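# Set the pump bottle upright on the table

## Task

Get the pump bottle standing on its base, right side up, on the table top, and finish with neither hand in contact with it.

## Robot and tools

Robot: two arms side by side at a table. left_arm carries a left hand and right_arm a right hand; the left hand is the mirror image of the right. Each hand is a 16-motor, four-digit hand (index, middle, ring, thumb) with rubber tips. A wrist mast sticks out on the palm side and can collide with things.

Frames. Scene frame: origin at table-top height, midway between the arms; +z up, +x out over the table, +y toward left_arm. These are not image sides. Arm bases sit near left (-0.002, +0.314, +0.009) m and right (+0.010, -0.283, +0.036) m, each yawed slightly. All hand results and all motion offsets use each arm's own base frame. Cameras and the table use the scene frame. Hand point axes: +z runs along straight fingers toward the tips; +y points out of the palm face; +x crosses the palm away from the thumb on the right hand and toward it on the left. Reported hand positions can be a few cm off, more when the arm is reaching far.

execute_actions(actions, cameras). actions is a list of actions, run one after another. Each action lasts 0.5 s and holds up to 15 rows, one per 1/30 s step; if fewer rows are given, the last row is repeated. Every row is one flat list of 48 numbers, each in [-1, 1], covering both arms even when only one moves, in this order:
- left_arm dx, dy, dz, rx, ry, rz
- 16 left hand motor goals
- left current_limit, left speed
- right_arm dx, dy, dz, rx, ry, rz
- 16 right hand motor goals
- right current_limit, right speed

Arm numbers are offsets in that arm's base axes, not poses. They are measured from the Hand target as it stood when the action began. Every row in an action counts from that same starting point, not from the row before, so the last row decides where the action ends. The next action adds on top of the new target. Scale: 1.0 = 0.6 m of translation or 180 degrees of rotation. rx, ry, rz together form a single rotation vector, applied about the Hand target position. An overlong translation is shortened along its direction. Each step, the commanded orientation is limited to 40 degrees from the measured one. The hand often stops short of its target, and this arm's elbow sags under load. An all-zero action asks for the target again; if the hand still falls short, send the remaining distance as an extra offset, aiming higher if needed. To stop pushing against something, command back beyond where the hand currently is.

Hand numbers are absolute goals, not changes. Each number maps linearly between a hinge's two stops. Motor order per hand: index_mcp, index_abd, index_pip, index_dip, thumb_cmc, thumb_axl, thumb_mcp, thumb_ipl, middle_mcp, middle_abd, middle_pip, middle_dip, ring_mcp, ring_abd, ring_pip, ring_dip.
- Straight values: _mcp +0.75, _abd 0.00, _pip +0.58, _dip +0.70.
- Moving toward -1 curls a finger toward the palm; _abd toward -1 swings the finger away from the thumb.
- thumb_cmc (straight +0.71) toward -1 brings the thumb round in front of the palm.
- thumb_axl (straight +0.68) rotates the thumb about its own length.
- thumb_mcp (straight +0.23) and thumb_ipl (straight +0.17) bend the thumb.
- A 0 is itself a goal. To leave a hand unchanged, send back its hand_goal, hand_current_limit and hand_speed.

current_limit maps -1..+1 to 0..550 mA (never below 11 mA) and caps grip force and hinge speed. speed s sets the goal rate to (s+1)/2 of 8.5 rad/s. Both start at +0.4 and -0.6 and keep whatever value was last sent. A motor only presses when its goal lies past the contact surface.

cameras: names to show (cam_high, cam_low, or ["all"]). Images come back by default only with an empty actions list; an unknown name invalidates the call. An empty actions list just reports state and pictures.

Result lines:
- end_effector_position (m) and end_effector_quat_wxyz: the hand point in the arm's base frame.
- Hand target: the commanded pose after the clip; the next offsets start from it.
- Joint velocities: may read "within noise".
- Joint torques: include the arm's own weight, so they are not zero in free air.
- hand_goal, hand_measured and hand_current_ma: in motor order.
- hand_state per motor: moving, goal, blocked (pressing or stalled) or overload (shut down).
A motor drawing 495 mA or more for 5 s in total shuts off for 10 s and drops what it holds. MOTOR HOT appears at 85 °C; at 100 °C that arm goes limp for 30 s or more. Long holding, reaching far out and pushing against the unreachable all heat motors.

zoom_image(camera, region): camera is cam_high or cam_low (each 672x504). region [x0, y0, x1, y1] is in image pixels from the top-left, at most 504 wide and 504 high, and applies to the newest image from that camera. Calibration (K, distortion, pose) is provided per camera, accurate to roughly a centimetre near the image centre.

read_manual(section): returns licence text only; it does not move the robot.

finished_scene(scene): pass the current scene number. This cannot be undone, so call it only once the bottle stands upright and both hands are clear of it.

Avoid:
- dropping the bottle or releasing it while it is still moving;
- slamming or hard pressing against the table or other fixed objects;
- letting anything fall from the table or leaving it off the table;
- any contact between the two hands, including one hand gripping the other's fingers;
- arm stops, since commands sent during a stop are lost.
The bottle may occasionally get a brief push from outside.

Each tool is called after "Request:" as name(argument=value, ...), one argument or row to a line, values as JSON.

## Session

Request:
execute_actions(
  actions=[],
)

Scene clock: 0.00 s.
left_arm: end_effector_position=(+0.2189, -0.2535, +0.2536) hand_goal=(+0.754, +0.000, +0.576, +0.696, +0.714, +0.678, +0.226, +0.168, +0.754, +0.000, +0.576, +0.696, +0.754, +0.000, +0.576, +0.696) hand_measured=(+0.754, +0.000, +0.576, +0.696, +0.714, +0.678, +0.226, +0.168, +0.754, +0.000, +0.576, +0.696, +0.754, +0.000, +0.576, +0.696) hand_current_ma=(+0, +0, +0, +0, +0, +0, +0, +0, +0, +0, +0, +0, +0, +0, +0, +0) hand_state=(goal, goal, goal, goal, goal, goal, goal, goal, goal, goal, goal, goal, goal, goal, goal, goal) hand_current_limit=0.40 hand_speed=-0.60 end_effector_quat_wxyz=(+0.540, +0.674, -0.280, +0.420) | right_arm: end_effector_position=(+0.4877, -0.0032, +0.2036) hand_goal=(+0.754, +0.000, +0.576, +0.696, +0.714, +0.678, +0.226, +0.168, +0.754, +0.000, +0.576, +0.696, +0.754, +0.000, +0.576, +0.696) hand_measured=(+0.754, +0.000, +0.576, +0.696, +0.714, +0.678, +0.226, +0.168, +0.754, +0.000, +0.576, +0.696, +0.754, +0.000, +0.576, +0.696) hand_current_ma=(+0, +0, +0, +0, +0, +0, +0, +0, +0, +0, +0, +0, +0, +0, +0, +0) hand_state=(goal, goal, goal, goal, goal, goal, goal, goal, goal, goal, goal, goal, goal, goal, goal, goal) hand_current_limit=0.40 hand_speed=-0.60 end_effector_quat_wxyz=(+0.276, +0.523, +0.550, +0.589)
Joint positions: left_arm=[-0.275 1.121 0.263 0.734 1.026 1.159] | right_arm=[-0.08 1.492 0.377 0.945 -0.446 0.247]
Joint velocities: within noise
Joint torques (N m): no reading
Heat: left arm: hottest elbow 26 °C; right arm: hottest waist 26 °C.
Hand target: left_arm +0.2229, -0.2546, +0.2598; +0.540, +0.668, -0.283, +0.426 | right_arm +0.4929, -0.0035, +0.2162; +0.286, +0.513, +0.547, +0.597

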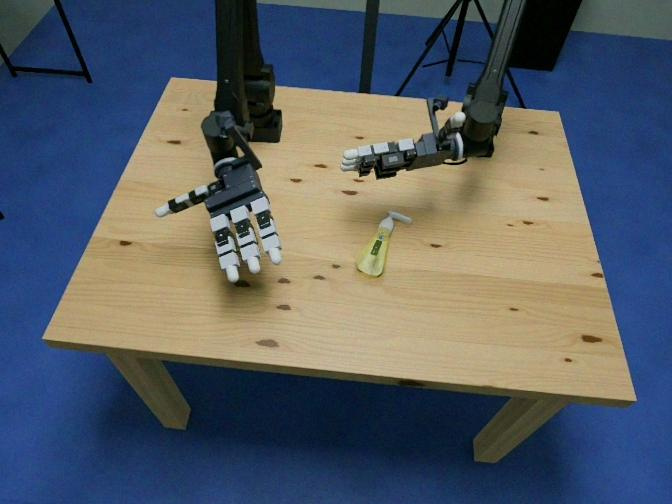

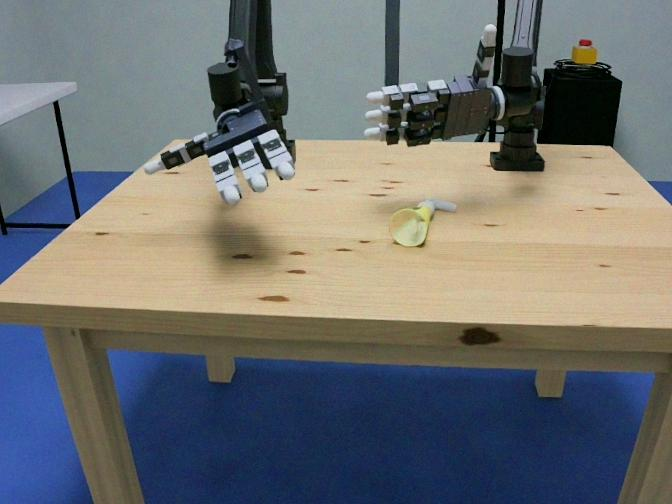

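Request:
zoom_image(
  camera="cam_high",
  region=[330, 180, 450, 300],
)

Request:
zoom_image(
  camera="cam_low",
  region=[360, 150, 480, 270],
)

Scaled by 4.200 from the camera's 672x504 image, which has a finer 960x720 frame.

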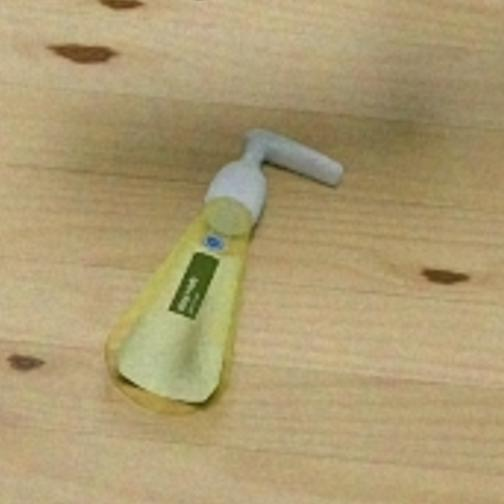

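Scaled by 4.200 from the camera's 672x504 image, which has a finer 960x720 frame.

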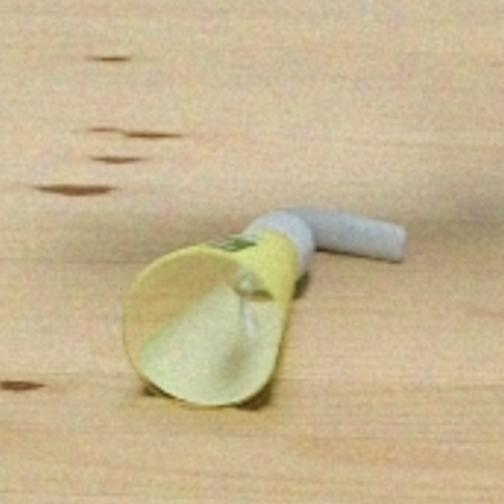

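Request:
execute_actions(
  actions=[
    [[0.02,0,0.04,-0.0126,0.13,0.0535,0.548,0,-0.372,0.188,-0.65,0.677,0.225,0.168,0.548,0,-0.372,0.188,0.87,0,0.576,0.696,0.5,-0.6,0,-0.07,0,0,0,0,0.754,0,0.576,0.696,0.714,0.678,0.226,0.168,0.754,0,0.576,0.696,0.754,0,0.576,0.696,0.4,-0.6]],
    [[0.02,0,0.04,-0.0126,0.13,0.0535,0.548,0,-0.372,0.188,-0.65,0.677,0.225,0.168,0.548,0,-0.372,0.188,0.87,0,0.576,0.696,0.5,-0.6,0,-0.07,0,0,0,0,0.754,0,0.576,0.696,0.714,0.678,0.226,0.168,0.754,0,0.576,0.696,0.754,0,0.576,0.696,0.4,-0.6]],
    [[0.02,0,0.04,-0.0126,0.13,0.0535,0.548,0,-0.372,0.188,-0.65,0.677,0.225,0.168,0.548,0,-0.372,0.188,0.87,0,0.576,0.696,0.5,-0.6,0,-0.07,0,0,0,0,0.754,0,0.576,0.696,0.714,0.678,0.226,0.168,0.754,0,0.576,0.696,0.754,0,0.576,0.696,0.4,-0.6]],
    [[0.02,0,0,-0.0126,0.13,0.0535,0.548,0,-0.372,0.188,-0.65,0.677,0.225,0.168,0.548,0,-0.372,0.188,0.87,0,0.576,0.696,0.5,-0.6,0,0,0,0,0,0,0.754,0,0.576,0.696,0.714,0.678,0.226,0.168,0.754,0,0.576,0.696,0.754,0,0.576,0.696,0.4,-0.6]],
  ],
  cameras=["cam_high"],
)

Scene clock: 104.60 s.
left_arm: end_effector_position=(+0.2691, -0.2497, +0.3068) hand_goal=(+0.548, +0.000, -0.372, +0.188, -0.650, +0.678, +0.226, +0.168, +0.548, +0.000, -0.372, +0.188, +0.870, +0.000, +0.576, +0.696) hand_measured=(+0.558, -0.002, -0.368, +0.190, -0.648, +0.678, +0.226, +0.168, +0.558, -0.002, -0.368, +0.190, +0.878, +0.000, +0.576, +0.696) hand_current_ma=(+23, -2, +7, +4, +1, -1, -2, +0, +22, -2, +7, +4, +20, -1, +1, +0) hand_state=(goal, goal, goal, goal, goal, goal, goal, goal, goal, goal, goal, goal, goal, goal, goal, goal) hand_current_limit=0.50 hand_speed=-0.60 end_effector_quat_wxyz=(+0.452, +0.777, +0.436, -0.031) | right_arm: end_effector_position=(+0.4795, -0.1285, +0.2063) hand_goal=(+0.754, +0.000, +0.576, +0.696, +0.714, +0.678, +0.226, +0.168, +0.754, +0.000, +0.576, +0.696, +0.754, +0.000, +0.576, +0.696) hand_measured=(+0.762, +0.000, +0.576, +0.696, +0.722, +0.678, +0.224, +0.168, +0.762, +0.000, +0.576, +0.696, +0.764, +0.000, +0.576, +0.696) hand_current_ma=(+2, +0, +0, +0, +2, +0, +0, +0, +2, +0, +0, +0, +3, +0, +0, +0) hand_state=(goal, goal, goal, goal, goal, goal, goal, goal, goal, goal, goal, goal, goal, goal, goal, goal) hand_current_limit=0.40 hand_speed=-0.60 end_effector_quat_wxyz=(+0.277, +0.527, +0.540, +0.595)
Joint positions: left_arm=[-0.723 0.575 0.612 -0.709 0.324 -0.333] | right_arm=[-0.464 1.535 0.448 0.883 -0.816 0.188]
Joint torques (N m): left_arm=[-2.55 -0.73 15.87 1.63 0.07 0.09] | right_arm=[1.2 -7.3 9.42 1.68 -0.24 -0.09]
Heat: left arm: hottest elbow 32 °C; right arm: hottest elbow 28 °C.
Hand target: left_arm +0.2711, -0.2546, +0.3318; +0.464, +0.773, +0.432, -0.029 | right_arm +0.4929, -0.1296, +0.2160; +0.286, +0.513, +0.547, +0.597
Off the commanded pose: left_arm 0.026 m, 2 deg | right_arm 0.017 m, 2 deg.
Images, in order (width x height): cam_high 672x504.

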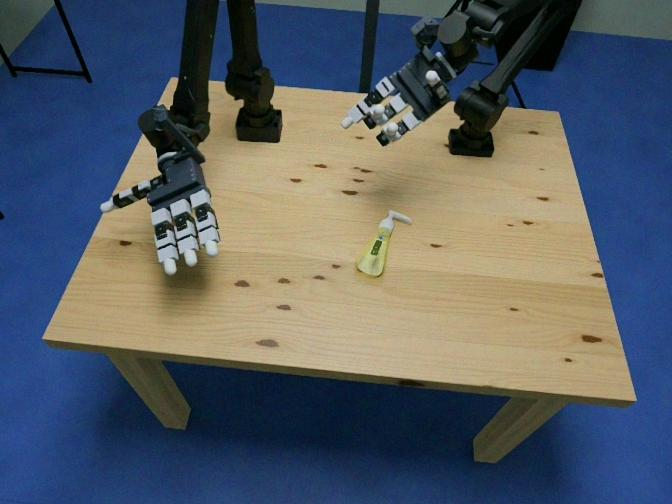

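Request:
execute_actions(
  actions=[
    [[0.02,-0.01,0,-0.0126,0.13,0.0535,0.548,0,-0.372,0.188,-0.65,0.677,0.225,0.168,0.548,0,-0.372,0.188,0.87,0,0.576,0.696,0.5,-0.6,0,0,0,0,0,0,0.754,0,0.576,0.696,0.714,0.678,0.226,0.168,0.754,0,0.576,0.696,0.754,0,0.576,0.696,0.4,-0.6]],
    [[0.02,-0.01,0,-0.0126,0.13,0.0535,0.548,0,-0.372,0.188,-0.65,0.677,0.225,0.168,0.548,0,-0.372,0.188,0.87,0,0.576,0.696,0.5,-0.6,0,0,0,0,0,0,0.754,0,0.576,0.696,0.714,0.678,0.226,0.168,0.754,0,0.576,0.696,0.754,0,0.576,0.696,0.4,-0.6]],
    [[0.02,-0.01,0,-0.0126,0.13,0.0535,0.548,0,-0.372,0.188,-0.65,0.677,0.225,0.168,0.548,0,-0.372,0.188,0.87,0,0.576,0.696,0.5,-0.6,0,0,0,0,0,0,0.754,0,0.576,0.696,0.714,0.678,0.226,0.168,0.754,0,0.576,0.696,0.754,0,0.576,0.696,0.4,-0.6]],
  ],
  cameras=["cam_high"],
)

Scene clock: 110.97 s.
left_arm: end_effector_position=(+0.3051, -0.2703, +0.3119) hand_goal=(+0.548, +0.000, -0.372, +0.188, -0.650, +0.678, +0.226, +0.168, +0.548, +0.000, -0.372, +0.188, +0.870, +0.000, +0.576, +0.696) hand_measured=(+0.548, +0.000, -0.368, +0.190, -0.642, +0.678, +0.224, +0.168, +0.548, +0.000, -0.368, +0.190, +0.864, +0.004, +0.576, +0.696) hand_current_ma=(+0, +1, +6, +4, +17, -1, -5, +0, +0, +0, +6, +4, -11, +6, -1, +0) hand_state=(goal, goal, goal, goal, goal, goal, goal, goal, goal, goal, goal, goal, goal, goal, goal, goal) hand_current_limit=0.50 hand_speed=-0.60 end_effector_quat_wxyz=(+0.156, +0.464, +0.787, -0.375) | right_arm: end_effector_position=(+0.4795, -0.1285, +0.2063) hand_goal=(+0.754, +0.000, +0.576, +0.696, +0.714, +0.678, +0.226, +0.168, +0.754, +0.000, +0.576, +0.696, +0.754, +0.000, +0.576, +0.696) hand_measured=(+0.762, +0.000, +0.576, +0.696, +0.722, +0.678, +0.224, +0.168, +0.762, +0.000, +0.576, +0.696, +0.764, +0.000, +0.576, +0.696) hand_current_ma=(+2, +0, +0, +0, +2, +0, +0, +0, +2, +0, +0, +0, +3, +0, +0, +0) hand_state=(goal, goal, goal, goal, goal, goal, goal, goal, goal, goal, goal, goal, goal, goal, goal, goal) hand_current_limit=0.40 hand_speed=-0.60 end_effector_quat_wxyz=(+0.277, +0.527, +0.540, +0.595)
Joint positions: left_arm=[-0.602 1.091 1.218 -1.239 0.727 -1.283] | right_arm=[-0.464 1.535 0.448 0.883 -0.816 0.188]
Joint torques (N m): left_arm=[-2.61 -7.53 13.75 0.68 0.68 0.06] | right_arm=[1.08 -7.18 9.43 1.69 -0.23 -0.09]
Heat: left arm: hottest elbow 32 °C; right arm: hottest elbow 28 °C.
Hand target: left_arm +0.3070, -0.2726, +0.3319; +0.169, +0.465, +0.783, -0.377 | right_arm +0.4929, -0.1296, +0.2160; +0.286, +0.513, +0.547, +0.597
Off the commanded pose: left_arm 0.020 m, 2 deg | right_arm 0.017 m, 2 deg.
Images, in order (width x height): cam_high 672x504.

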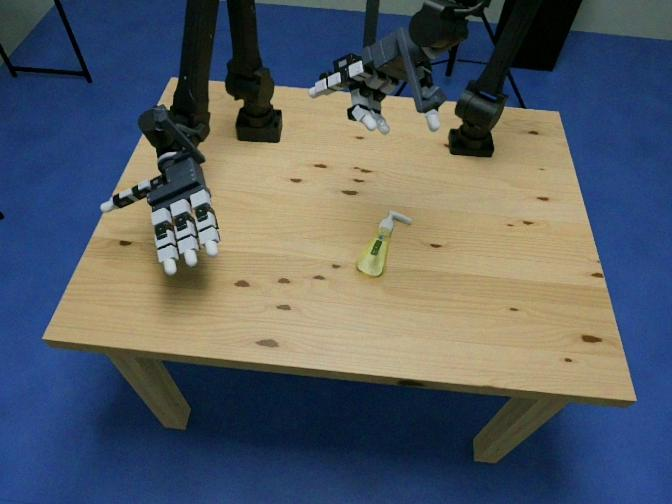

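Request:
execute_actions(
  actions=[
    [[0.03,0,-0.04,-0.0126,0.13,0.0535,0.548,0,-0.372,0.188,-0.65,0.677,0.225,0.168,0.548,0,-0.372,0.188,0.87,0,0.576,0.696,0.5,-0.6,0,0,0,0,0,0,0.754,0,0.576,0.696,0.714,0.678,0.226,0.168,0.754,0,0.576,0.696,0.754,0,0.576,0.696,0.4,-0.6]],
    [[0.03,0,-0.06,-0.0126,0.13,0.0535,0.548,0,-0.372,0.188,-0.65,0.677,0.225,0.168,0.548,0,-0.372,0.188,0.87,0,0.576,0.696,0.5,-0.6,0,0,0,0,0,0,0.754,0,0.576,0.696,0.714,0.678,0.226,0.168,0.754,0,0.576,0.696,0.754,0,0.576,0.696,0.4,-0.6]],
  ],
  cameras=["all"],
)

Request:
zoom_image(
  camera="cam_high",
  region=[330, 80, 490, 240],
)

Request:
zoom_image(
  camera="cam_low",
  region=[370, 20, 530, 180],
)

Scene clock: 118.27 s.
left_arm: end_effector_position=(+0.3401, -0.2678, +0.2606) hand_goal=(+0.548, +0.000, -0.372, +0.188, -0.650, +0.678, +0.226, +0.168, +0.548, +0.000, -0.372, +0.188, +0.870, +0.000, +0.576, +0.696) hand_measured=(+0.542, +0.000, -0.370, +0.190, -0.648, +0.678, +0.224, +0.168, +0.542, +0.000, -0.370, +0.190, +0.860, +0.002, +0.574, +0.696) hand_current_ma=(-11, +1, +3, +4, +4, -1, -4, +0, -11, +1, +4, +4, -25, +4, -3, +0) hand_state=(goal, goal, goal, goal, goal, goal, goal, goal, goal, goal, goal, goal, goal, goal, goal, goal) hand_current_limit=0.50 hand_speed=-0.60 end_effector_quat_wxyz=(-0.087, +0.129, +0.837, -0.524) | right_arm: end_effector_position=(+0.4795, -0.1285, +0.2063) hand_goal=(+0.754, +0.000, +0.576, +0.696, +0.714, +0.678, +0.226, +0.168, +0.754, +0.000, +0.576, +0.696, +0.754, +0.000, +0.576, +0.696) hand_measured=(+0.762, +0.000, +0.576, +0.696, +0.722, +0.678, +0.224, +0.168, +0.762, +0.000, +0.576, +0.696, +0.764, +0.000, +0.576, +0.696) hand_current_ma=(+2, +0, +0, +0, +2, +0, +0, +0, +2, +0, +0, +0, +3, +0, +0, +0) hand_state=(goal, goal, goal, goal, goal, goal, goal, goal, goal, goal, goal, goal, goal, goal, goal, goal) hand_current_limit=0.40 hand_speed=-0.60 end_effector_quat_wxyz=(+0.277, +0.527, +0.540, +0.595)
Joint positions: left_arm=[-0.383 1.442 1.366 -1.361 1.117 -1.731] | right_arm=[-0.464 1.535 0.448 0.883 -0.816 0.188]
Joint torques (N m): left_arm=[-2.43 -12.04 11.9 0.91 1.16 -0.02] | right_arm=[1.03 -7.3 9.44 1.66 -0.24 -0.07]
Heat: left arm: hottest elbow 33 °C; right arm: hottest elbow 29 °C.
Hand target: left_arm +0.3430, -0.2726, +0.2718; -0.077, +0.137, +0.835, -0.527 | right_arm +0.4929, -0.1296, +0.2160; +0.286, +0.513, +0.547, +0.597
Off the commanded pose: left_arm 0.013 m, 1 deg | right_arm 0.017 m, 2 deg.

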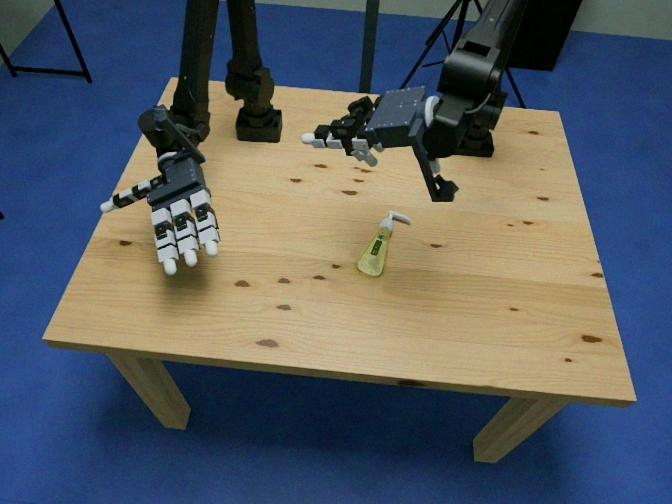

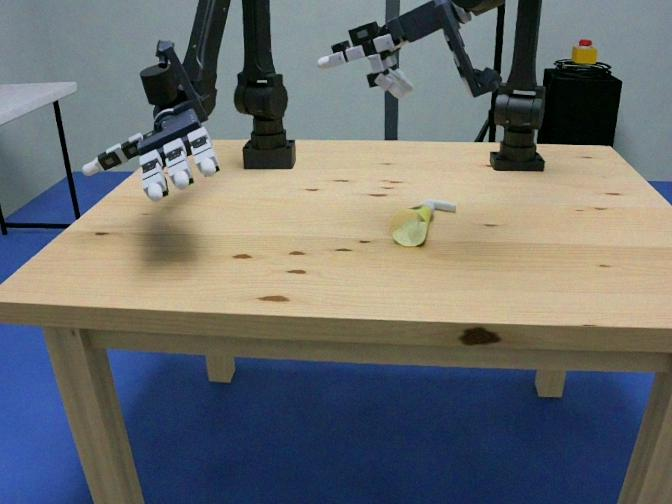

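Scaled by 3.150 from the camera's 672x504 image, which has a finer 960x720 frame.

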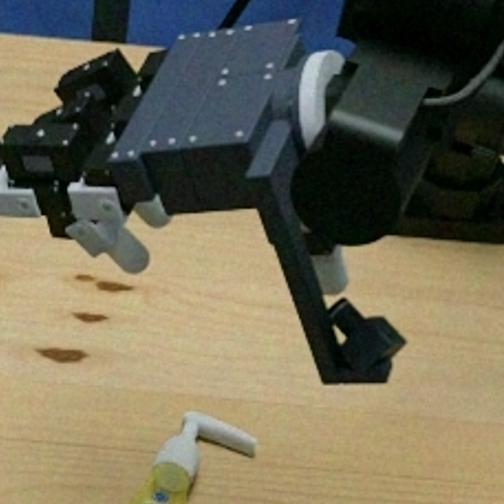

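Scaled by 3.150 from the camera's 672x504 image, which has a finer 960x720 frame.

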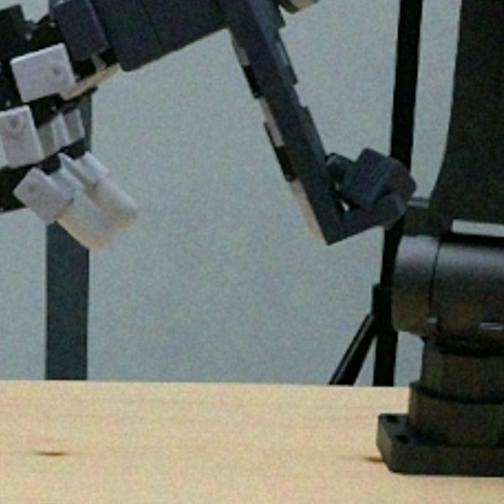

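Request:
execute_actions(
  actions=[
    [[0.009,-0.011,-0.12,0,0,0,0.548,0,-0.372,0.188,-0.65,0.677,0.225,0.168,0.548,0,-0.372,0.188,0.87,0,0.576,0.696,0.5,-0.6,0,0,0,0,0,0,0.754,0,0.576,0.696,0.714,0.678,0.226,0.168,0.754,0,0.576,0.696,0.754,0,0.576,0.696,0.4,-0.6]],
    [[0.009,-0.011,-0.13,0,0,0,0.548,0,-0.372,0.188,-0.65,0.677,0.225,0.168,0.548,0,-0.372,0.188,0.87,0,0.576,0.696,0.5,-0.6,0,0,0,0,0,0,0.754,0,0.576,0.696,0.714,0.678,0.226,0.168,0.754,0,0.576,0.696,0.754,0,0.576,0.696,0.4,-0.6]],
  ],
  cameras=["all"],
)

Request:
zoom_image(
  camera="cam_high",
  region=[330, 140, 470, 280],
)

Request:
zoom_image(
  camera="cam_low",
  region=[370, 110, 510, 250],
)

Scene clock: 134.00 s.
left_arm: end_effector_position=(+0.3529, -0.2806, +0.1158) hand_goal=(+0.548, +0.000, -0.372, +0.188, -0.650, +0.678, +0.226, +0.168, +0.548, +0.000, -0.372, +0.188, +0.870, +0.000, +0.576, +0.696) hand_measured=(+0.544, +0.000, -0.370, +0.190, -0.648, +0.678, +0.224, +0.168, +0.544, +0.000, -0.370, +0.190, +0.860, +0.002, +0.574, +0.696) hand_current_ma=(-10, +1, +3, +4, +2, -1, -3, +0, -9, +1, +3, +4, -24, +3, -3, +0) hand_state=(goal, goal, goal, goal, goal, goal, goal, goal, goal, goal, goal, goal, goal, goal, goal, goal) hand_current_limit=0.50 hand_speed=-0.60 end_effector_quat_wxyz=(-0.083, +0.130, +0.837, -0.525) | right_arm: end_effector_position=(+0.4795, -0.1285, +0.2063) hand_goal=(+0.754, +0.000, +0.576, +0.696, +0.714, +0.678, +0.226, +0.168, +0.754, +0.000, +0.576, +0.696, +0.754, +0.000, +0.576, +0.696) hand_measured=(+0.762, +0.000, +0.576, +0.696, +0.722, +0.678, +0.224, +0.168, +0.762, +0.000, +0.576, +0.696, +0.764, +0.000, +0.576, +0.696) hand_current_ma=(+2, +0, +0, +0, +2, +0, +0, +0, +2, +0, +0, +0, +3, +0, +0, +0) hand_state=(goal, goal, goal, goal, goal, goal, goal, goal, goal, goal, goal, goal, goal, goal, goal, goal) hand_current_limit=0.40 hand_speed=-0.60 end_effector_quat_wxyz=(+0.277, +0.527, +0.540, +0.595)
Joint positions: left_arm=[-0.399 1.573 1.116 -0.934 1.114 -1.772] | right_arm=[-0.464 1.535 0.448 0.883 -0.816 0.188]
Joint torques (N m): left_arm=[-1.96 -13.1 9.73 0.79 1.05 -0.08] | right_arm=[1.08 -7.12 9.47 1.7 -0.24 -0.08]
Heat: left arm: hottest elbow 35 °C; right arm: hottest elbow 29 °C.
Hand target: left_arm +0.3539, -0.2858, +0.1218; -0.077, +0.137, +0.835, -0.527 | right_arm +0.4929, -0.1296, +0.2160; +0.286, +0.513, +0.547, +0.597
Off the commanded pose: left_arm 0.008 m, 1 deg | right_arm 0.017 m, 2 deg.

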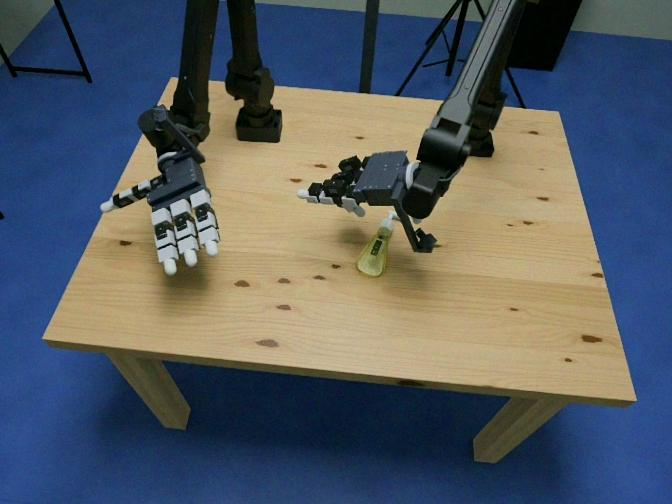

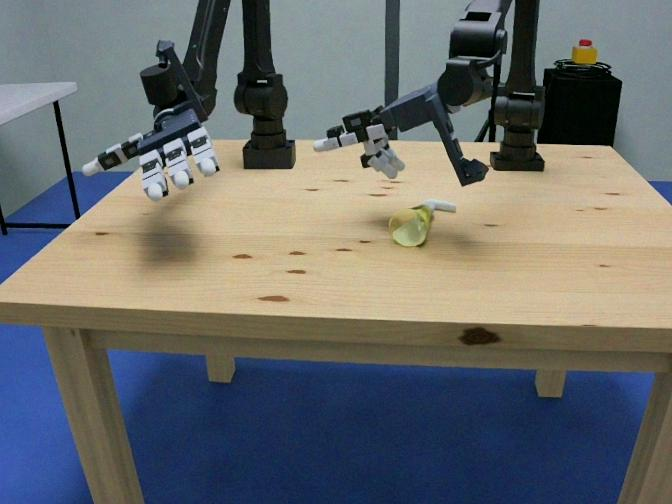

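Scaled by 3.600 from the camera's 672x504 image, which has a finer 960x720 frame.

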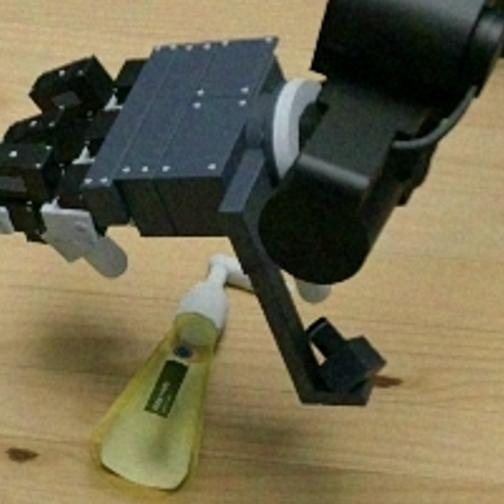

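Scaled by 3.600 from the camera's 672x504 image, which has a finer 960x720 frame.

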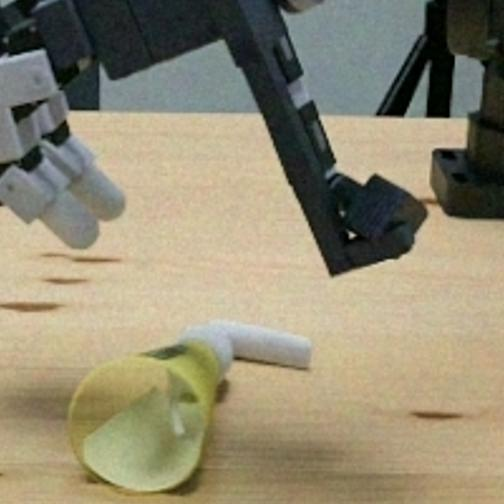

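Request:
execute_actions(
  actions=[
    [[-0.007,0,-0.1,0,0,0,0.548,0,-0.372,0.188,-0.65,0.677,0.225,0.168,0.548,0,-0.372,0.188,0.87,0,0.576,0.696,0.5,-0.6,0,0,0,0,0,0,0.754,0,0.576,0.696,0.714,0.678,0.226,0.168,0.754,0,0.576,0.696,0.754,0,0.576,0.696,0.4,-0.6]],
    [[0,0,-0.025,0,0,0,0.548,0,-0.372,0.188,-0.65,0.677,0.225,0.168,0.548,0,-0.372,0.188,0.87,0,0.576,0.696,0.5,-0.6,0,0,0,0,0,0,0.754,0,0.576,0.696,0.714,0.678,0.226,0.168,0.754,0,0.576,0.696,0.754,0,0.576,0.696,0.4,-0.6]],
  ],
  cameras=["all"],
)

Request:
zoom_image(
  camera="cam_high",
  region=[330, 160, 450, 280],
)

Request:
zoom_image(
  camera="cam_low",
  region=[370, 140, 490, 260],
)

Scene clock: 148.03 s.
left_arm: end_effector_position=(+0.3549, -0.2829, +0.0569) hand_goal=(+0.548, +0.000, -0.372, +0.188, -0.650, +0.678, +0.226, +0.168, +0.548, +0.000, -0.372, +0.188, +0.870, +0.000, +0.576, +0.696) hand_measured=(+0.544, +0.000, -0.370, +0.190, -0.648, +0.678, +0.224, +0.168, +0.544, +0.000, -0.370, +0.190, +0.860, +0.002, +0.574, +0.696) hand_current_ma=(-10, +1, +3, +4, +1, -1, -2, +0, -9, +1, +3, +4, -25, +3, -3, +0) hand_state=(goal, goal, goal, goal, goal, goal, goal, goal, goal, goal, goal, goal, goal, goal, goal, goal) hand_current_limit=0.50 hand_speed=-0.60 end_effector_quat_wxyz=(-0.067, +0.140, +0.834, -0.530) | right_arm: end_effector_position=(+0.4795, -0.1285, +0.2063) hand_goal=(+0.754, +0.000, +0.576, +0.696, +0.714, +0.678, +0.226, +0.168, +0.754, +0.000, +0.576, +0.696, +0.754, +0.000, +0.576, +0.696) hand_measured=(+0.762, +0.000, +0.576, +0.696, +0.722, +0.678, +0.224, +0.168, +0.762, +0.000, +0.576, +0.696, +0.764, +0.000, +0.576, +0.696) hand_current_ma=(+2, +0, +0, +0, +2, +0, +0, +0, +2, +0, +0, +0, +3, +0, +0, +0) hand_state=(goal, goal, goal, goal, goal, goal, goal, goal, goal, goal, goal, goal, goal, goal, goal, goal) hand_current_limit=0.40 hand_speed=-0.60 end_effector_quat_wxyz=(+0.277, +0.527, +0.540, +0.595)
Joint positions: left_arm=[-0.401 1.64 1.019 -0.722 1.114 -1.781] | right_arm=[-0.464 1.535 0.448 0.883 -0.816 0.188]
Joint torques (N m): left_arm=[-2.84 -11.4 7.87 0.87 1 -0.04] | right_arm=[1.08 -7.24 9.47 1.68 -0.24 -0.09]
Heat: left arm: hottest elbow 34 °C; right arm: hottest elbow 30 °C.
Hand target: left_arm +0.3497, -0.2859, +0.0469; -0.077, +0.137, +0.835, -0.527 | right_arm +0.4929, -0.1296, +0.2160; +0.286, +0.513, +0.547, +0.597
Off the commanded pose: left_arm 0.012 m, 1 deg | right_arm 0.017 m, 2 deg.

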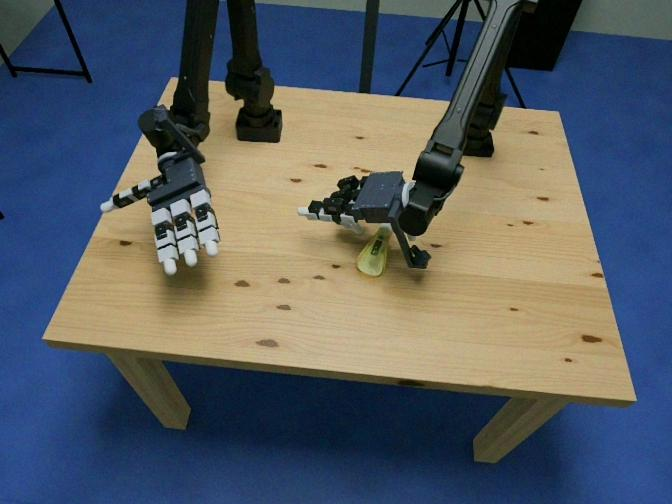

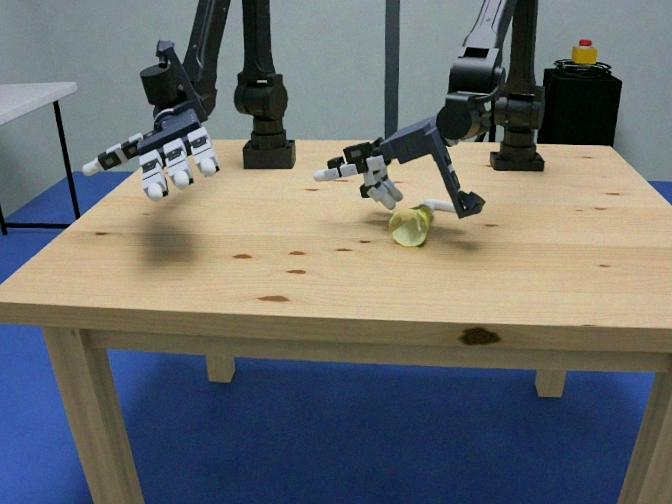

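Scaled by 4.200 from the camera's 672x504 image, which has a finer 960x720 frame.

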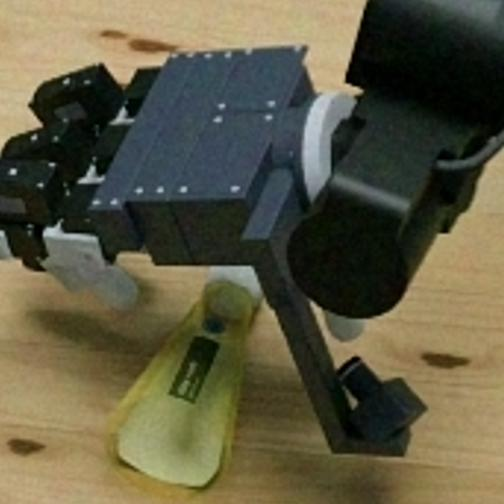

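Scaled by 4.200 from the camera's 672x504 image, which has a finer 960x720 frame.

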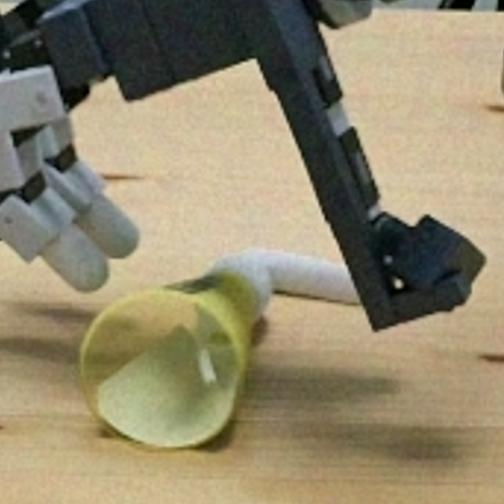

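Request:
execute_actions(
  actions=[
    [[-0.006,0,-0.032,0,0,0,0.548,0,-0.372,0.188,-0.65,0.677,0.1,0.168,0.548,0,-0.372,0.188,0.87,0,0.576,0.696,0.5,-0.6,0,0,0,0,0,0,0.754,0,0.576,0.696,0.714,0.678,0.226,0.168,0.754,0,0.576,0.696,0.754,0,0.576,0.696,0.4,-0.6]],
  ],
  cameras=["cam_low"],
)

Request:
zoom_image(
  camera="cam_low",
  region=[370, 140, 490, 260],
)

Scene clock: 157.33 s.
left_arm: end_effector_position=(+0.3490, -0.2824, +0.0330) hand_goal=(+0.548, +0.000, -0.372, +0.188, -0.650, +0.678, +0.100, +0.168, +0.548, +0.000, -0.372, +0.188, +0.870, +0.000, +0.576, +0.696) hand_measured=(+0.544, +0.000, -0.370, +0.190, -0.648, +0.678, +0.100, +0.168, +0.544, +0.000, -0.370, +0.190, +0.860, +0.002, +0.574, +0.696) hand_current_ma=(-9, +1, +3, +4, +1, -1, +2, +0, -9, +1, +3, +4, -25, +3, -3, +0) hand_state=(goal, goal, goal, goal, goal, goal, goal, goal, goal, goal, goal, goal, goal, goal, goal, goal) hand_current_limit=0.50 hand_speed=-0.60 end_effector_quat_wxyz=(-0.072, +0.137, +0.834, -0.529) | right_arm: end_effector_position=(+0.4795, -0.1285, +0.2063) hand_goal=(+0.754, +0.000, +0.576, +0.696, +0.714, +0.678, +0.226, +0.168, +0.754, +0.000, +0.576, +0.696, +0.754, +0.000, +0.576, +0.696) hand_measured=(+0.762, +0.000, +0.576, +0.696, +0.722, +0.678, +0.224, +0.168, +0.762, +0.000, +0.576, +0.696, +0.764, +0.000, +0.576, +0.696) hand_current_ma=(+2, +0, +0, +0, +2, +0, +0, +0, +2, +0, +0, +0, +3, +0, +0, +0) hand_state=(goal, goal, goal, goal, goal, goal, goal, goal, goal, goal, goal, goal, goal, goal, goal, goal) hand_current_limit=0.40 hand_speed=-0.60 end_effector_quat_wxyz=(+0.277, +0.527, +0.540, +0.595)
Joint positions: left_arm=[-0.405 1.674 0.985 -0.66 1.115 -1.788] | right_arm=[-0.464 1.535 0.448 0.883 -0.816 0.188]
Joint torques (N m): left_arm=[-1.9 -11.52 8.1 0.99 1 -0.02] | right_arm=[1.08 -7.18 9.43 1.69 -0.25 -0.07]
Heat: left arm: hottest elbow 34 °C; right arm: hottest elbow 30 °C.
Hand target: left_arm +0.3460, -0.2858, +0.0277; -0.078, +0.137, +0.835, -0.527 | right_arm +0.4929, -0.1296, +0.2160; +0.286, +0.513, +0.547, +0.597
Off the commanded pose: left_arm 0.007 m, 1 deg | right_arm 0.017 m, 2 deg.
Images, in order (width x height): cam_low 672x504.

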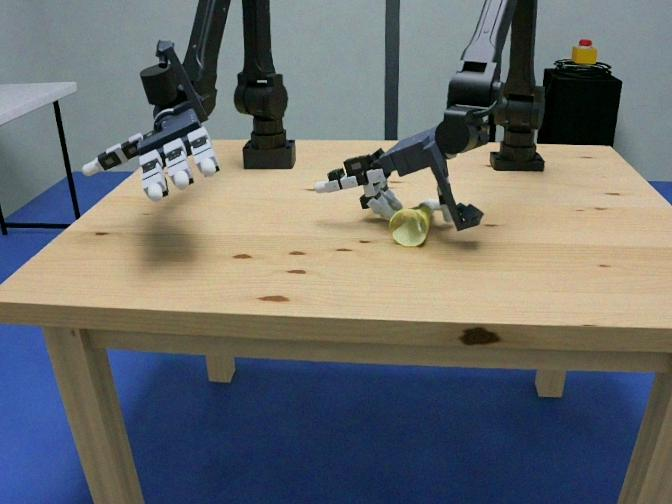

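Scaled by 4.200 from the camera's 672x504 image, which has a finer 960x720 frame.

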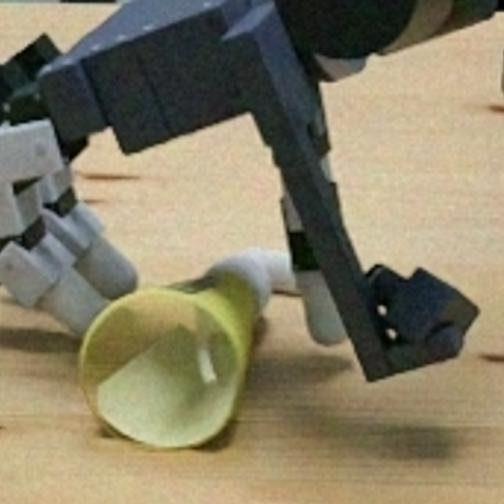

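Request:
execute_actions(
  actions=[
    [[0,0,0,0,0,0,0.3,0,-0.3,0.25,-0.65,0.677,0.09,0.06,0.3,0,-0.3,0.25,0.87,0,0.576,0.696,0.5,-0.7,0,0,0,0,0,0,0.754,0,0.576,0.696,0.714,0.678,0.226,0.168,0.754,0,0.576,0.696,0.754,0,0.576,0.696,0.4,-0.6]],
    [[0,0,0,0,0,0,-0.02,0,-0.27,0.29,-0.65,0.677,0.05,-0.18,-0.02,0,-0.27,0.29,0.87,0,0.576,0.696,0.5,-0.78,0,0,0,0,0,0,0.754,0,0.576,0.696,0.714,0.678,0.226,0.168,0.754,0,0.576,0.696,0.754,0,0.576,0.696,0.4,-0.6]],
  ],
  cameras=["all"],
)

Request:
zoom_image(
  camera="cam_low",
  region=[370, 140, 490, 260],
)

Request:
zoom_image(
  camera="cam_high",
  region=[330, 160, 450, 280],
)

Scene clock: 163.77 s.
left_arm: end_effector_position=(+0.3482, -0.2833, +0.0330) hand_goal=(-0.020, +0.000, -0.270, +0.290, -0.650, +0.678, +0.050, -0.180, -0.020, +0.000, -0.270, +0.290, +0.870, +0.000, +0.576, +0.696) hand_measured=(+0.138, +0.000, -0.244, +0.300, -0.654, +0.676, +0.118, -0.074, +0.156, +0.002, -0.246, +0.296, +0.860, +0.002, +0.574, +0.696) hand_current_ma=(+412, +1, +74, +20, -10, -3, +323, +412, +413, +3, +67, +14, -25, +3, -3, +0) hand_state=(blocked, goal, blocked, goal, goal, goal, blocked, blocked, blocked, goal, blocked, goal, goal, goal, goal, goal) hand_current_limit=0.50 hand_speed=-0.78 end_effector_quat_wxyz=(-0.073, +0.138, +0.834, -0.529) | right_arm: end_effector_position=(+0.4795, -0.1285, +0.2063) hand_goal=(+0.754, +0.000, +0.576, +0.696, +0.714, +0.678, +0.226, +0.168, +0.754, +0.000, +0.576, +0.696, +0.754, +0.000, +0.576, +0.696) hand_measured=(+0.762, +0.000, +0.576, +0.696, +0.722, +0.678, +0.224, +0.168, +0.762, +0.000, +0.576, +0.696, +0.764, +0.000, +0.576, +0.696) hand_current_ma=(+2, +0, +0, +0, +2, +0, +0, +0, +2, +0, +0, +0, +3, +0, +0, +0) hand_state=(goal, goal, goal, goal, goal, goal, goal, goal, goal, goal, goal, goal, goal, goal, goal, goal) hand_current_limit=0.40 hand_speed=-0.60 end_effector_quat_wxyz=(+0.277, +0.527, +0.540, +0.595)
Joint positions: left_arm=[-0.408 1.674 0.985 -0.66 1.114 -1.789] | right_arm=[-0.464 1.535 0.448 0.883 -0.816 0.188]
Joint torques (N m): left_arm=[-3.14 -11.93 8.1 0.85 0.97 -0.01] | right_arm=[1.2 -7.24 9.47 1.69 -0.23 -0.08]
Heat: left arm: hottest elbow 33 °C; right arm: hottest elbow 30 °C.
Hand target: left_arm +0.3459, -0.2859, +0.0277; -0.077, +0.137, +0.835, -0.527 | right_arm +0.4929, -0.1296, +0.2160; +0.286, +0.513, +0.547, +0.597
Off the commanded pose: left_arm 0.006 m, 1 deg | right_arm 0.017 m, 2 deg.

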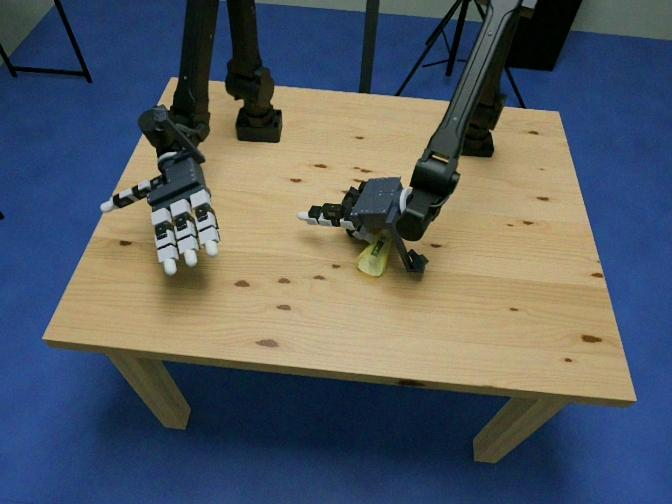

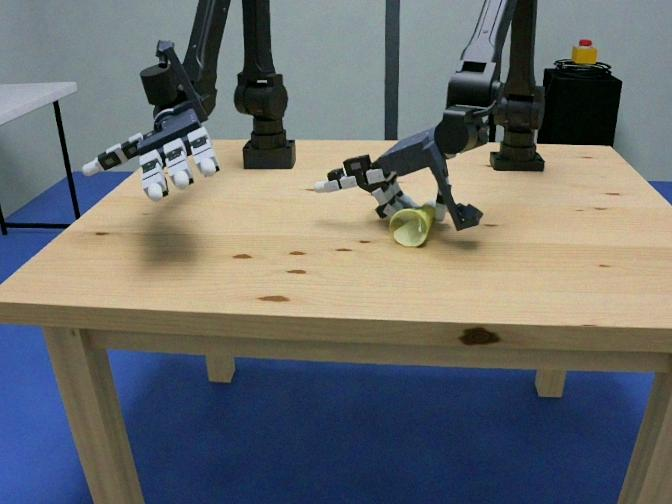

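Scaled by 4.200 from the camera's 672x504 image, which has a finer 960x720 frame.

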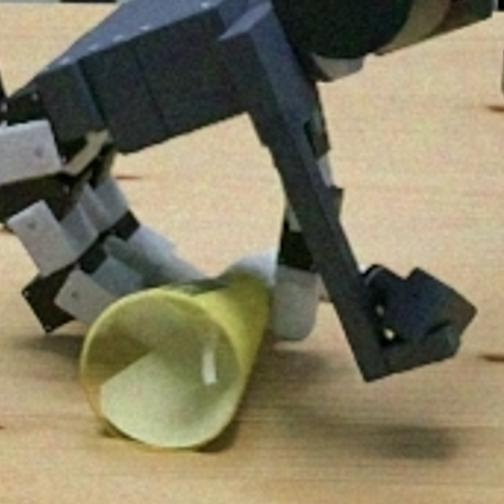

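Scaled by 4.200 from the camera's 672x504 image, which has a finer 960x720 frame.

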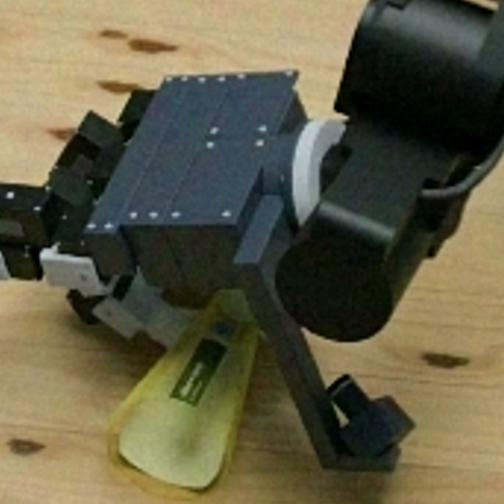

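Request:
execute_actions(
  actions=[
    [[0,0,0.03,0,0,0,-0.05,0,-0.27,0.29,-0.65,0.677,0,-0.22,-0.05,0,-0.27,0.29,0.87,0,0.576,0.696,0.65,-0.78,0,0,0,0,0,0,0.754,0,0.576,0.696,0.714,0.678,0.226,0.168,0.754,0,0.576,0.696,0.754,0,0.576,0.696,0.4,-0.6]],
    [[0.01,0,0.05,0,0,0,-0.05,0,-0.27,0.29,-0.65,0.677,0,-0.22,-0.05,0,-0.27,0.29,0.87,0,0.576,0.696,0.65,-0.78,0,0,0,0,0,0,0.754,0,0.576,0.696,0.714,0.678,0.226,0.168,0.754,0,0.576,0.696,0.754,0,0.576,0.696,0.4,-0.6]],
    [[0.01,0,0.06,0,0,0,-0.05,0,-0.27,0.29,-0.65,0.677,0,-0.22,-0.05,0,-0.27,0.29,0.87,0,0.576,0.696,0.65,-0.78,0,0,0,0,0,0,0.754,0,0.576,0.696,0.714,0.678,0.226,0.168,0.754,0,0.576,0.696,0.754,0,0.576,0.696,0.4,-0.6]],
  ],
  cameras=["all"],
)

Request:
zoom_image(
  camera="cam_low",
  region=[350, 100, 510, 260],
)

Request:
zoom_image(
  camera="cam_high",
  region=[310, 130, 470, 290],
)

Scene clock: 173.27 s.
left_arm: end_effector_position=(+0.3470, -0.2820, +0.0985) hand_goal=(-0.050, +0.000, -0.270, +0.290, -0.650, +0.678, +0.000, -0.220, -0.050, +0.000, -0.270, +0.290, +0.870, +0.000, +0.576, +0.696) hand_measured=(+0.070, +0.004, -0.236, +0.302, -0.634, +0.678, +0.118, -0.138, +0.148, -0.012, -0.228, +0.310, +0.860, +0.002, +0.574, +0.696) hand_current_ma=(+454, +8, +99, +30, +39, -2, +454, +423, +454, -26, +130, +54, -26, +2, -3, +0) hand_state=(blocked, goal, blocked, goal, goal, goal, blocked, blocked, blocked, goal, blocked, blocked, goal, goal, goal, goal) hand_current_limit=0.65 hand_speed=-0.78 end_effector_quat_wxyz=(-0.087, +0.133, +0.837, -0.524) | right_arm: end_effector_position=(+0.4795, -0.1285, +0.2063) hand_goal=(+0.754, +0.000, +0.576, +0.696, +0.714, +0.678, +0.226, +0.168, +0.754, +0.000, +0.576, +0.696, +0.754, +0.000, +0.576, +0.696) hand_measured=(+0.762, +0.000, +0.576, +0.696, +0.722, +0.678, +0.224, +0.168, +0.762, +0.000, +0.576, +0.696, +0.764, +0.000, +0.576, +0.696) hand_current_ma=(+2, +0, +0, +0, +2, +0, +0, +0, +2, +0, +0, +0, +3, +0, +0, +0) hand_state=(goal, goal, goal, goal, goal, goal, goal, goal, goal, goal, goal, goal, goal, goal, goal, goal) hand_current_limit=0.40 hand_speed=-0.60 end_effector_quat_wxyz=(+0.277, +0.527, +0.540, +0.595)
Joint positions: left_arm=[-0.408 1.588 1.084 -0.892 1.111 -1.773] | right_arm=[-0.464 1.535 0.448 0.883 -0.816 0.188]
Joint torques (N m): left_arm=[-1.38 -13.45 11.81 0.38 1.16 0.02] | right_arm=[1.14 -7.24 9.46 1.69 -0.23 -0.08]
Heat: left arm: hottest elbow 33 °C; right arm: hottest elbow 30 °C.
Hand target: left_arm +0.3579, -0.2859, +0.1116; -0.078, +0.137, +0.835, -0.527 | right_arm +0.4929, -0.1296, +0.2160; +0.286, +0.513, +0.547, +0.597
Off the commanded pose: left_arm 0.018 m, 1 deg | right_arm 0.017 m, 2 deg.

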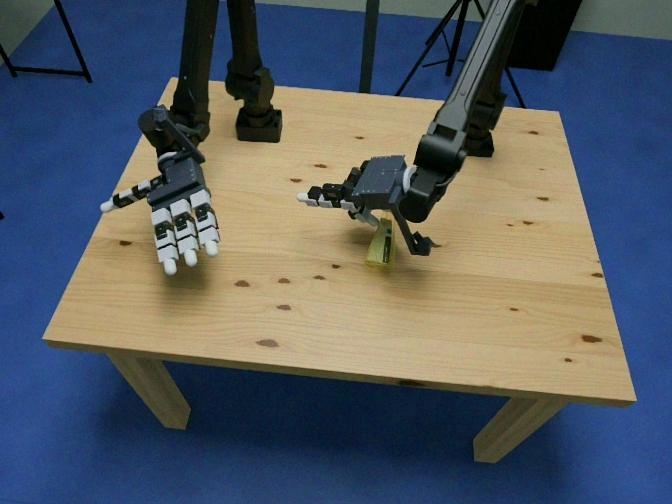

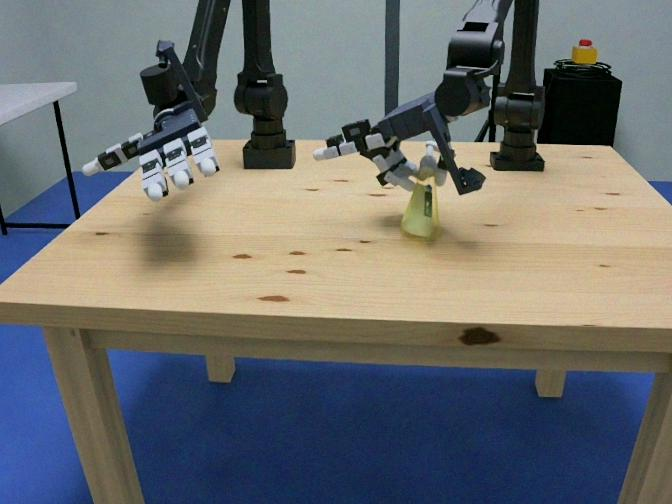

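Scaled by 3.150 from the camera's 672x504 image, which has a finer 960x720 frame.

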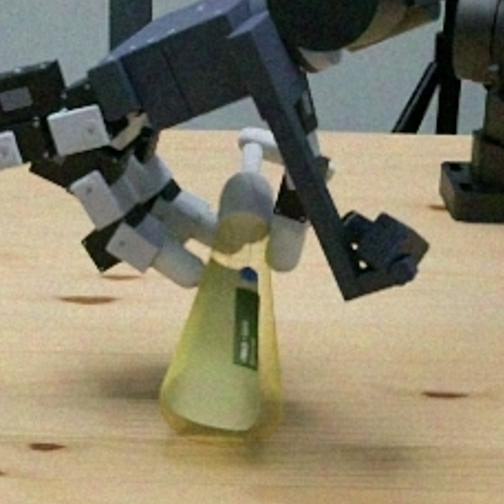

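Scaled by 3.150 from the camera's 672x504 image, which has a finer 960x720 frame.

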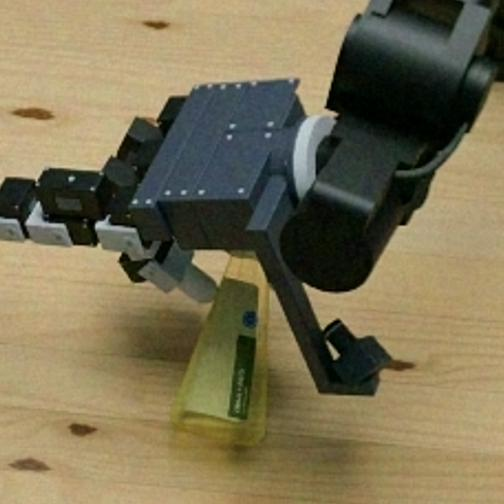

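Request:
execute_actions(
  actions=[
    [[0.05,0,0.035,0,0,0,-0.05,0,-0.27,0.29,-0.65,0.677,0,-0.22,-0.05,0,-0.27,0.29,0.87,0,0.576,0.696,0.62,-0.78,0,0,0,0,0,0,0.754,0,0.576,0.696,0.714,0.678,0.226,0.168,0.754,0,0.576,0.696,0.754,0,0.576,0.696,0.4,-0.6]],
    [[0.05,0,0.025,0,0,0,-0.05,0,-0.27,0.29,-0.65,0.677,0,-0.22,-0.05,0,-0.27,0.29,0.87,0,0.576,0.696,0.62,-0.78,0,0,0,0,0,0,0.754,0,0.576,0.696,0.714,0.678,0.226,0.168,0.754,0,0.576,0.696,0.754,0,0.576,0.696,0.4,-0.6]],
  ],
  cameras=["all"],
)

Request:
zoom_image(
  camera="cam_low",
  region=[350, 100, 510, 260],
)

Request:
zoom_image(
  camera="cam_high",
  region=[310, 130, 470, 290],
)

Scene clock: 186.43 s.
left_arm: end_effector_position=(+0.3996, -0.2831, +0.1355) hand_goal=(-0.050, +0.000, -0.270, +0.290, -0.650, +0.678, +0.000, -0.220, -0.050, +0.000, -0.270, +0.290, +0.870, +0.000, +0.576, +0.696) hand_measured=(-0.036, +0.006, -0.270, +0.286, -0.606, +0.692, +0.074, -0.178, +0.090, -0.024, -0.228, +0.310, +0.860, +0.002, +0.574, +0.696) hand_current_ma=(+36, +10, +0, -6, +140, +41, +365, +191, +445, -55, +130, +54, -27, +2, -3, +0) hand_state=(goal, goal, goal, goal, blocked, goal, blocked, blocked, blocked, blocked, blocked, blocked, goal, goal, goal, goal) hand_current_limit=0.62 hand_speed=-0.78 end_effector_quat_wxyz=(-0.094, +0.129, +0.837, -0.523) | right_arm: end_effector_position=(+0.4795, -0.1285, +0.2063) hand_goal=(+0.754, +0.000, +0.576, +0.696, +0.714, +0.678, +0.226, +0.168, +0.754, +0.000, +0.576, +0.696, +0.754, +0.000, +0.576, +0.696) hand_measured=(+0.762, +0.000, +0.576, +0.696, +0.722, +0.678, +0.224, +0.168, +0.762, +0.000, +0.576, +0.696, +0.764, +0.000, +0.576, +0.696) hand_current_ma=(+2, +0, +0, +0, +2, +0, +0, +0, +2, +0, +0, +0, +3, +0, +0, +0) hand_state=(goal, goal, goal, goal, goal, goal, goal, goal, goal, goal, goal, goal, goal, goal, goal, goal) hand_current_limit=0.40 hand_speed=-0.60 end_effector_quat_wxyz=(+0.277, +0.527, +0.540, +0.595)
Joint positions: left_arm=[-0.367 1.687 1.317 -1.125 1.12 -1.68] | right_arm=[-0.464 1.535 0.448 0.883 -0.816 0.188]
Joint torques (N m): left_arm=[-1.85 -13.33 13.57 -0.14 1.07 0.16] | right_arm=[1.14 -7.24 9.46 1.69 -0.23 -0.09]
Heat: left arm: hottest elbow 33 °C; right arm: hottest elbow 31 °C.
Hand target: left_arm +0.4180, -0.2859, +0.1477; -0.078, +0.137, +0.835, -0.527 | right_arm +0.4929, -0.1296, +0.2160; +0.286, +0.513, +0.547, +0.597
Off the commanded pose: left_arm 0.022 m, 2 deg | right_arm 0.017 m, 2 deg.

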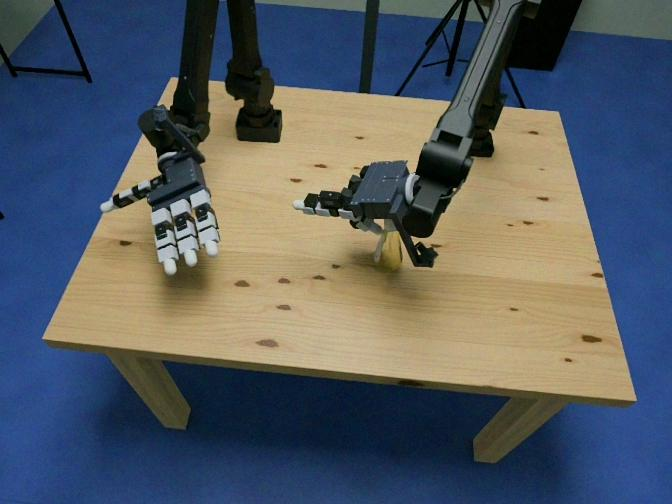

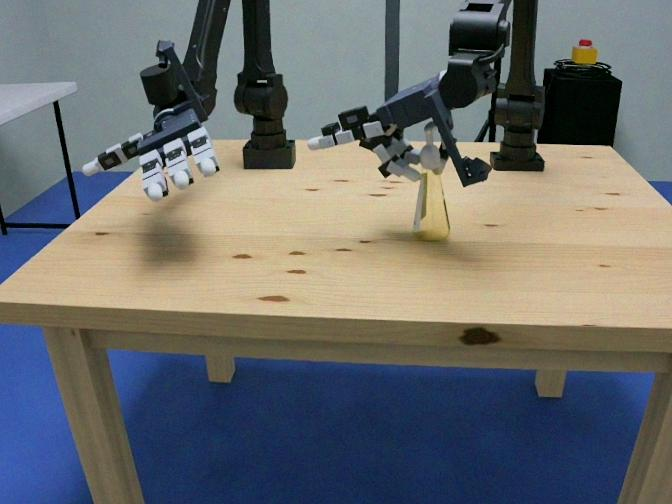

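Scaled by 3.150 from the camera's 672x504 image, which has a finer 960x720 frame.

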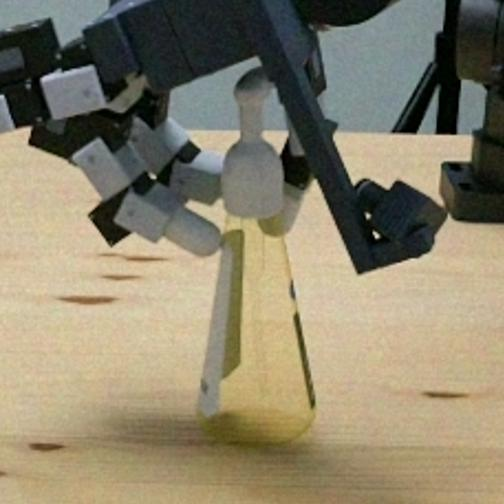

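Scaled by 3.150 from the camera's 672x504 image, which has a finer 960x720 frame.

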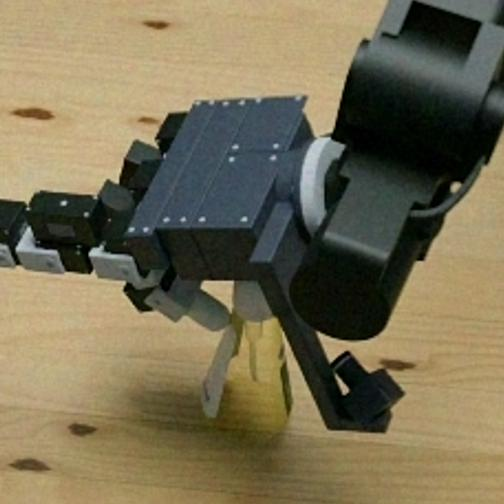

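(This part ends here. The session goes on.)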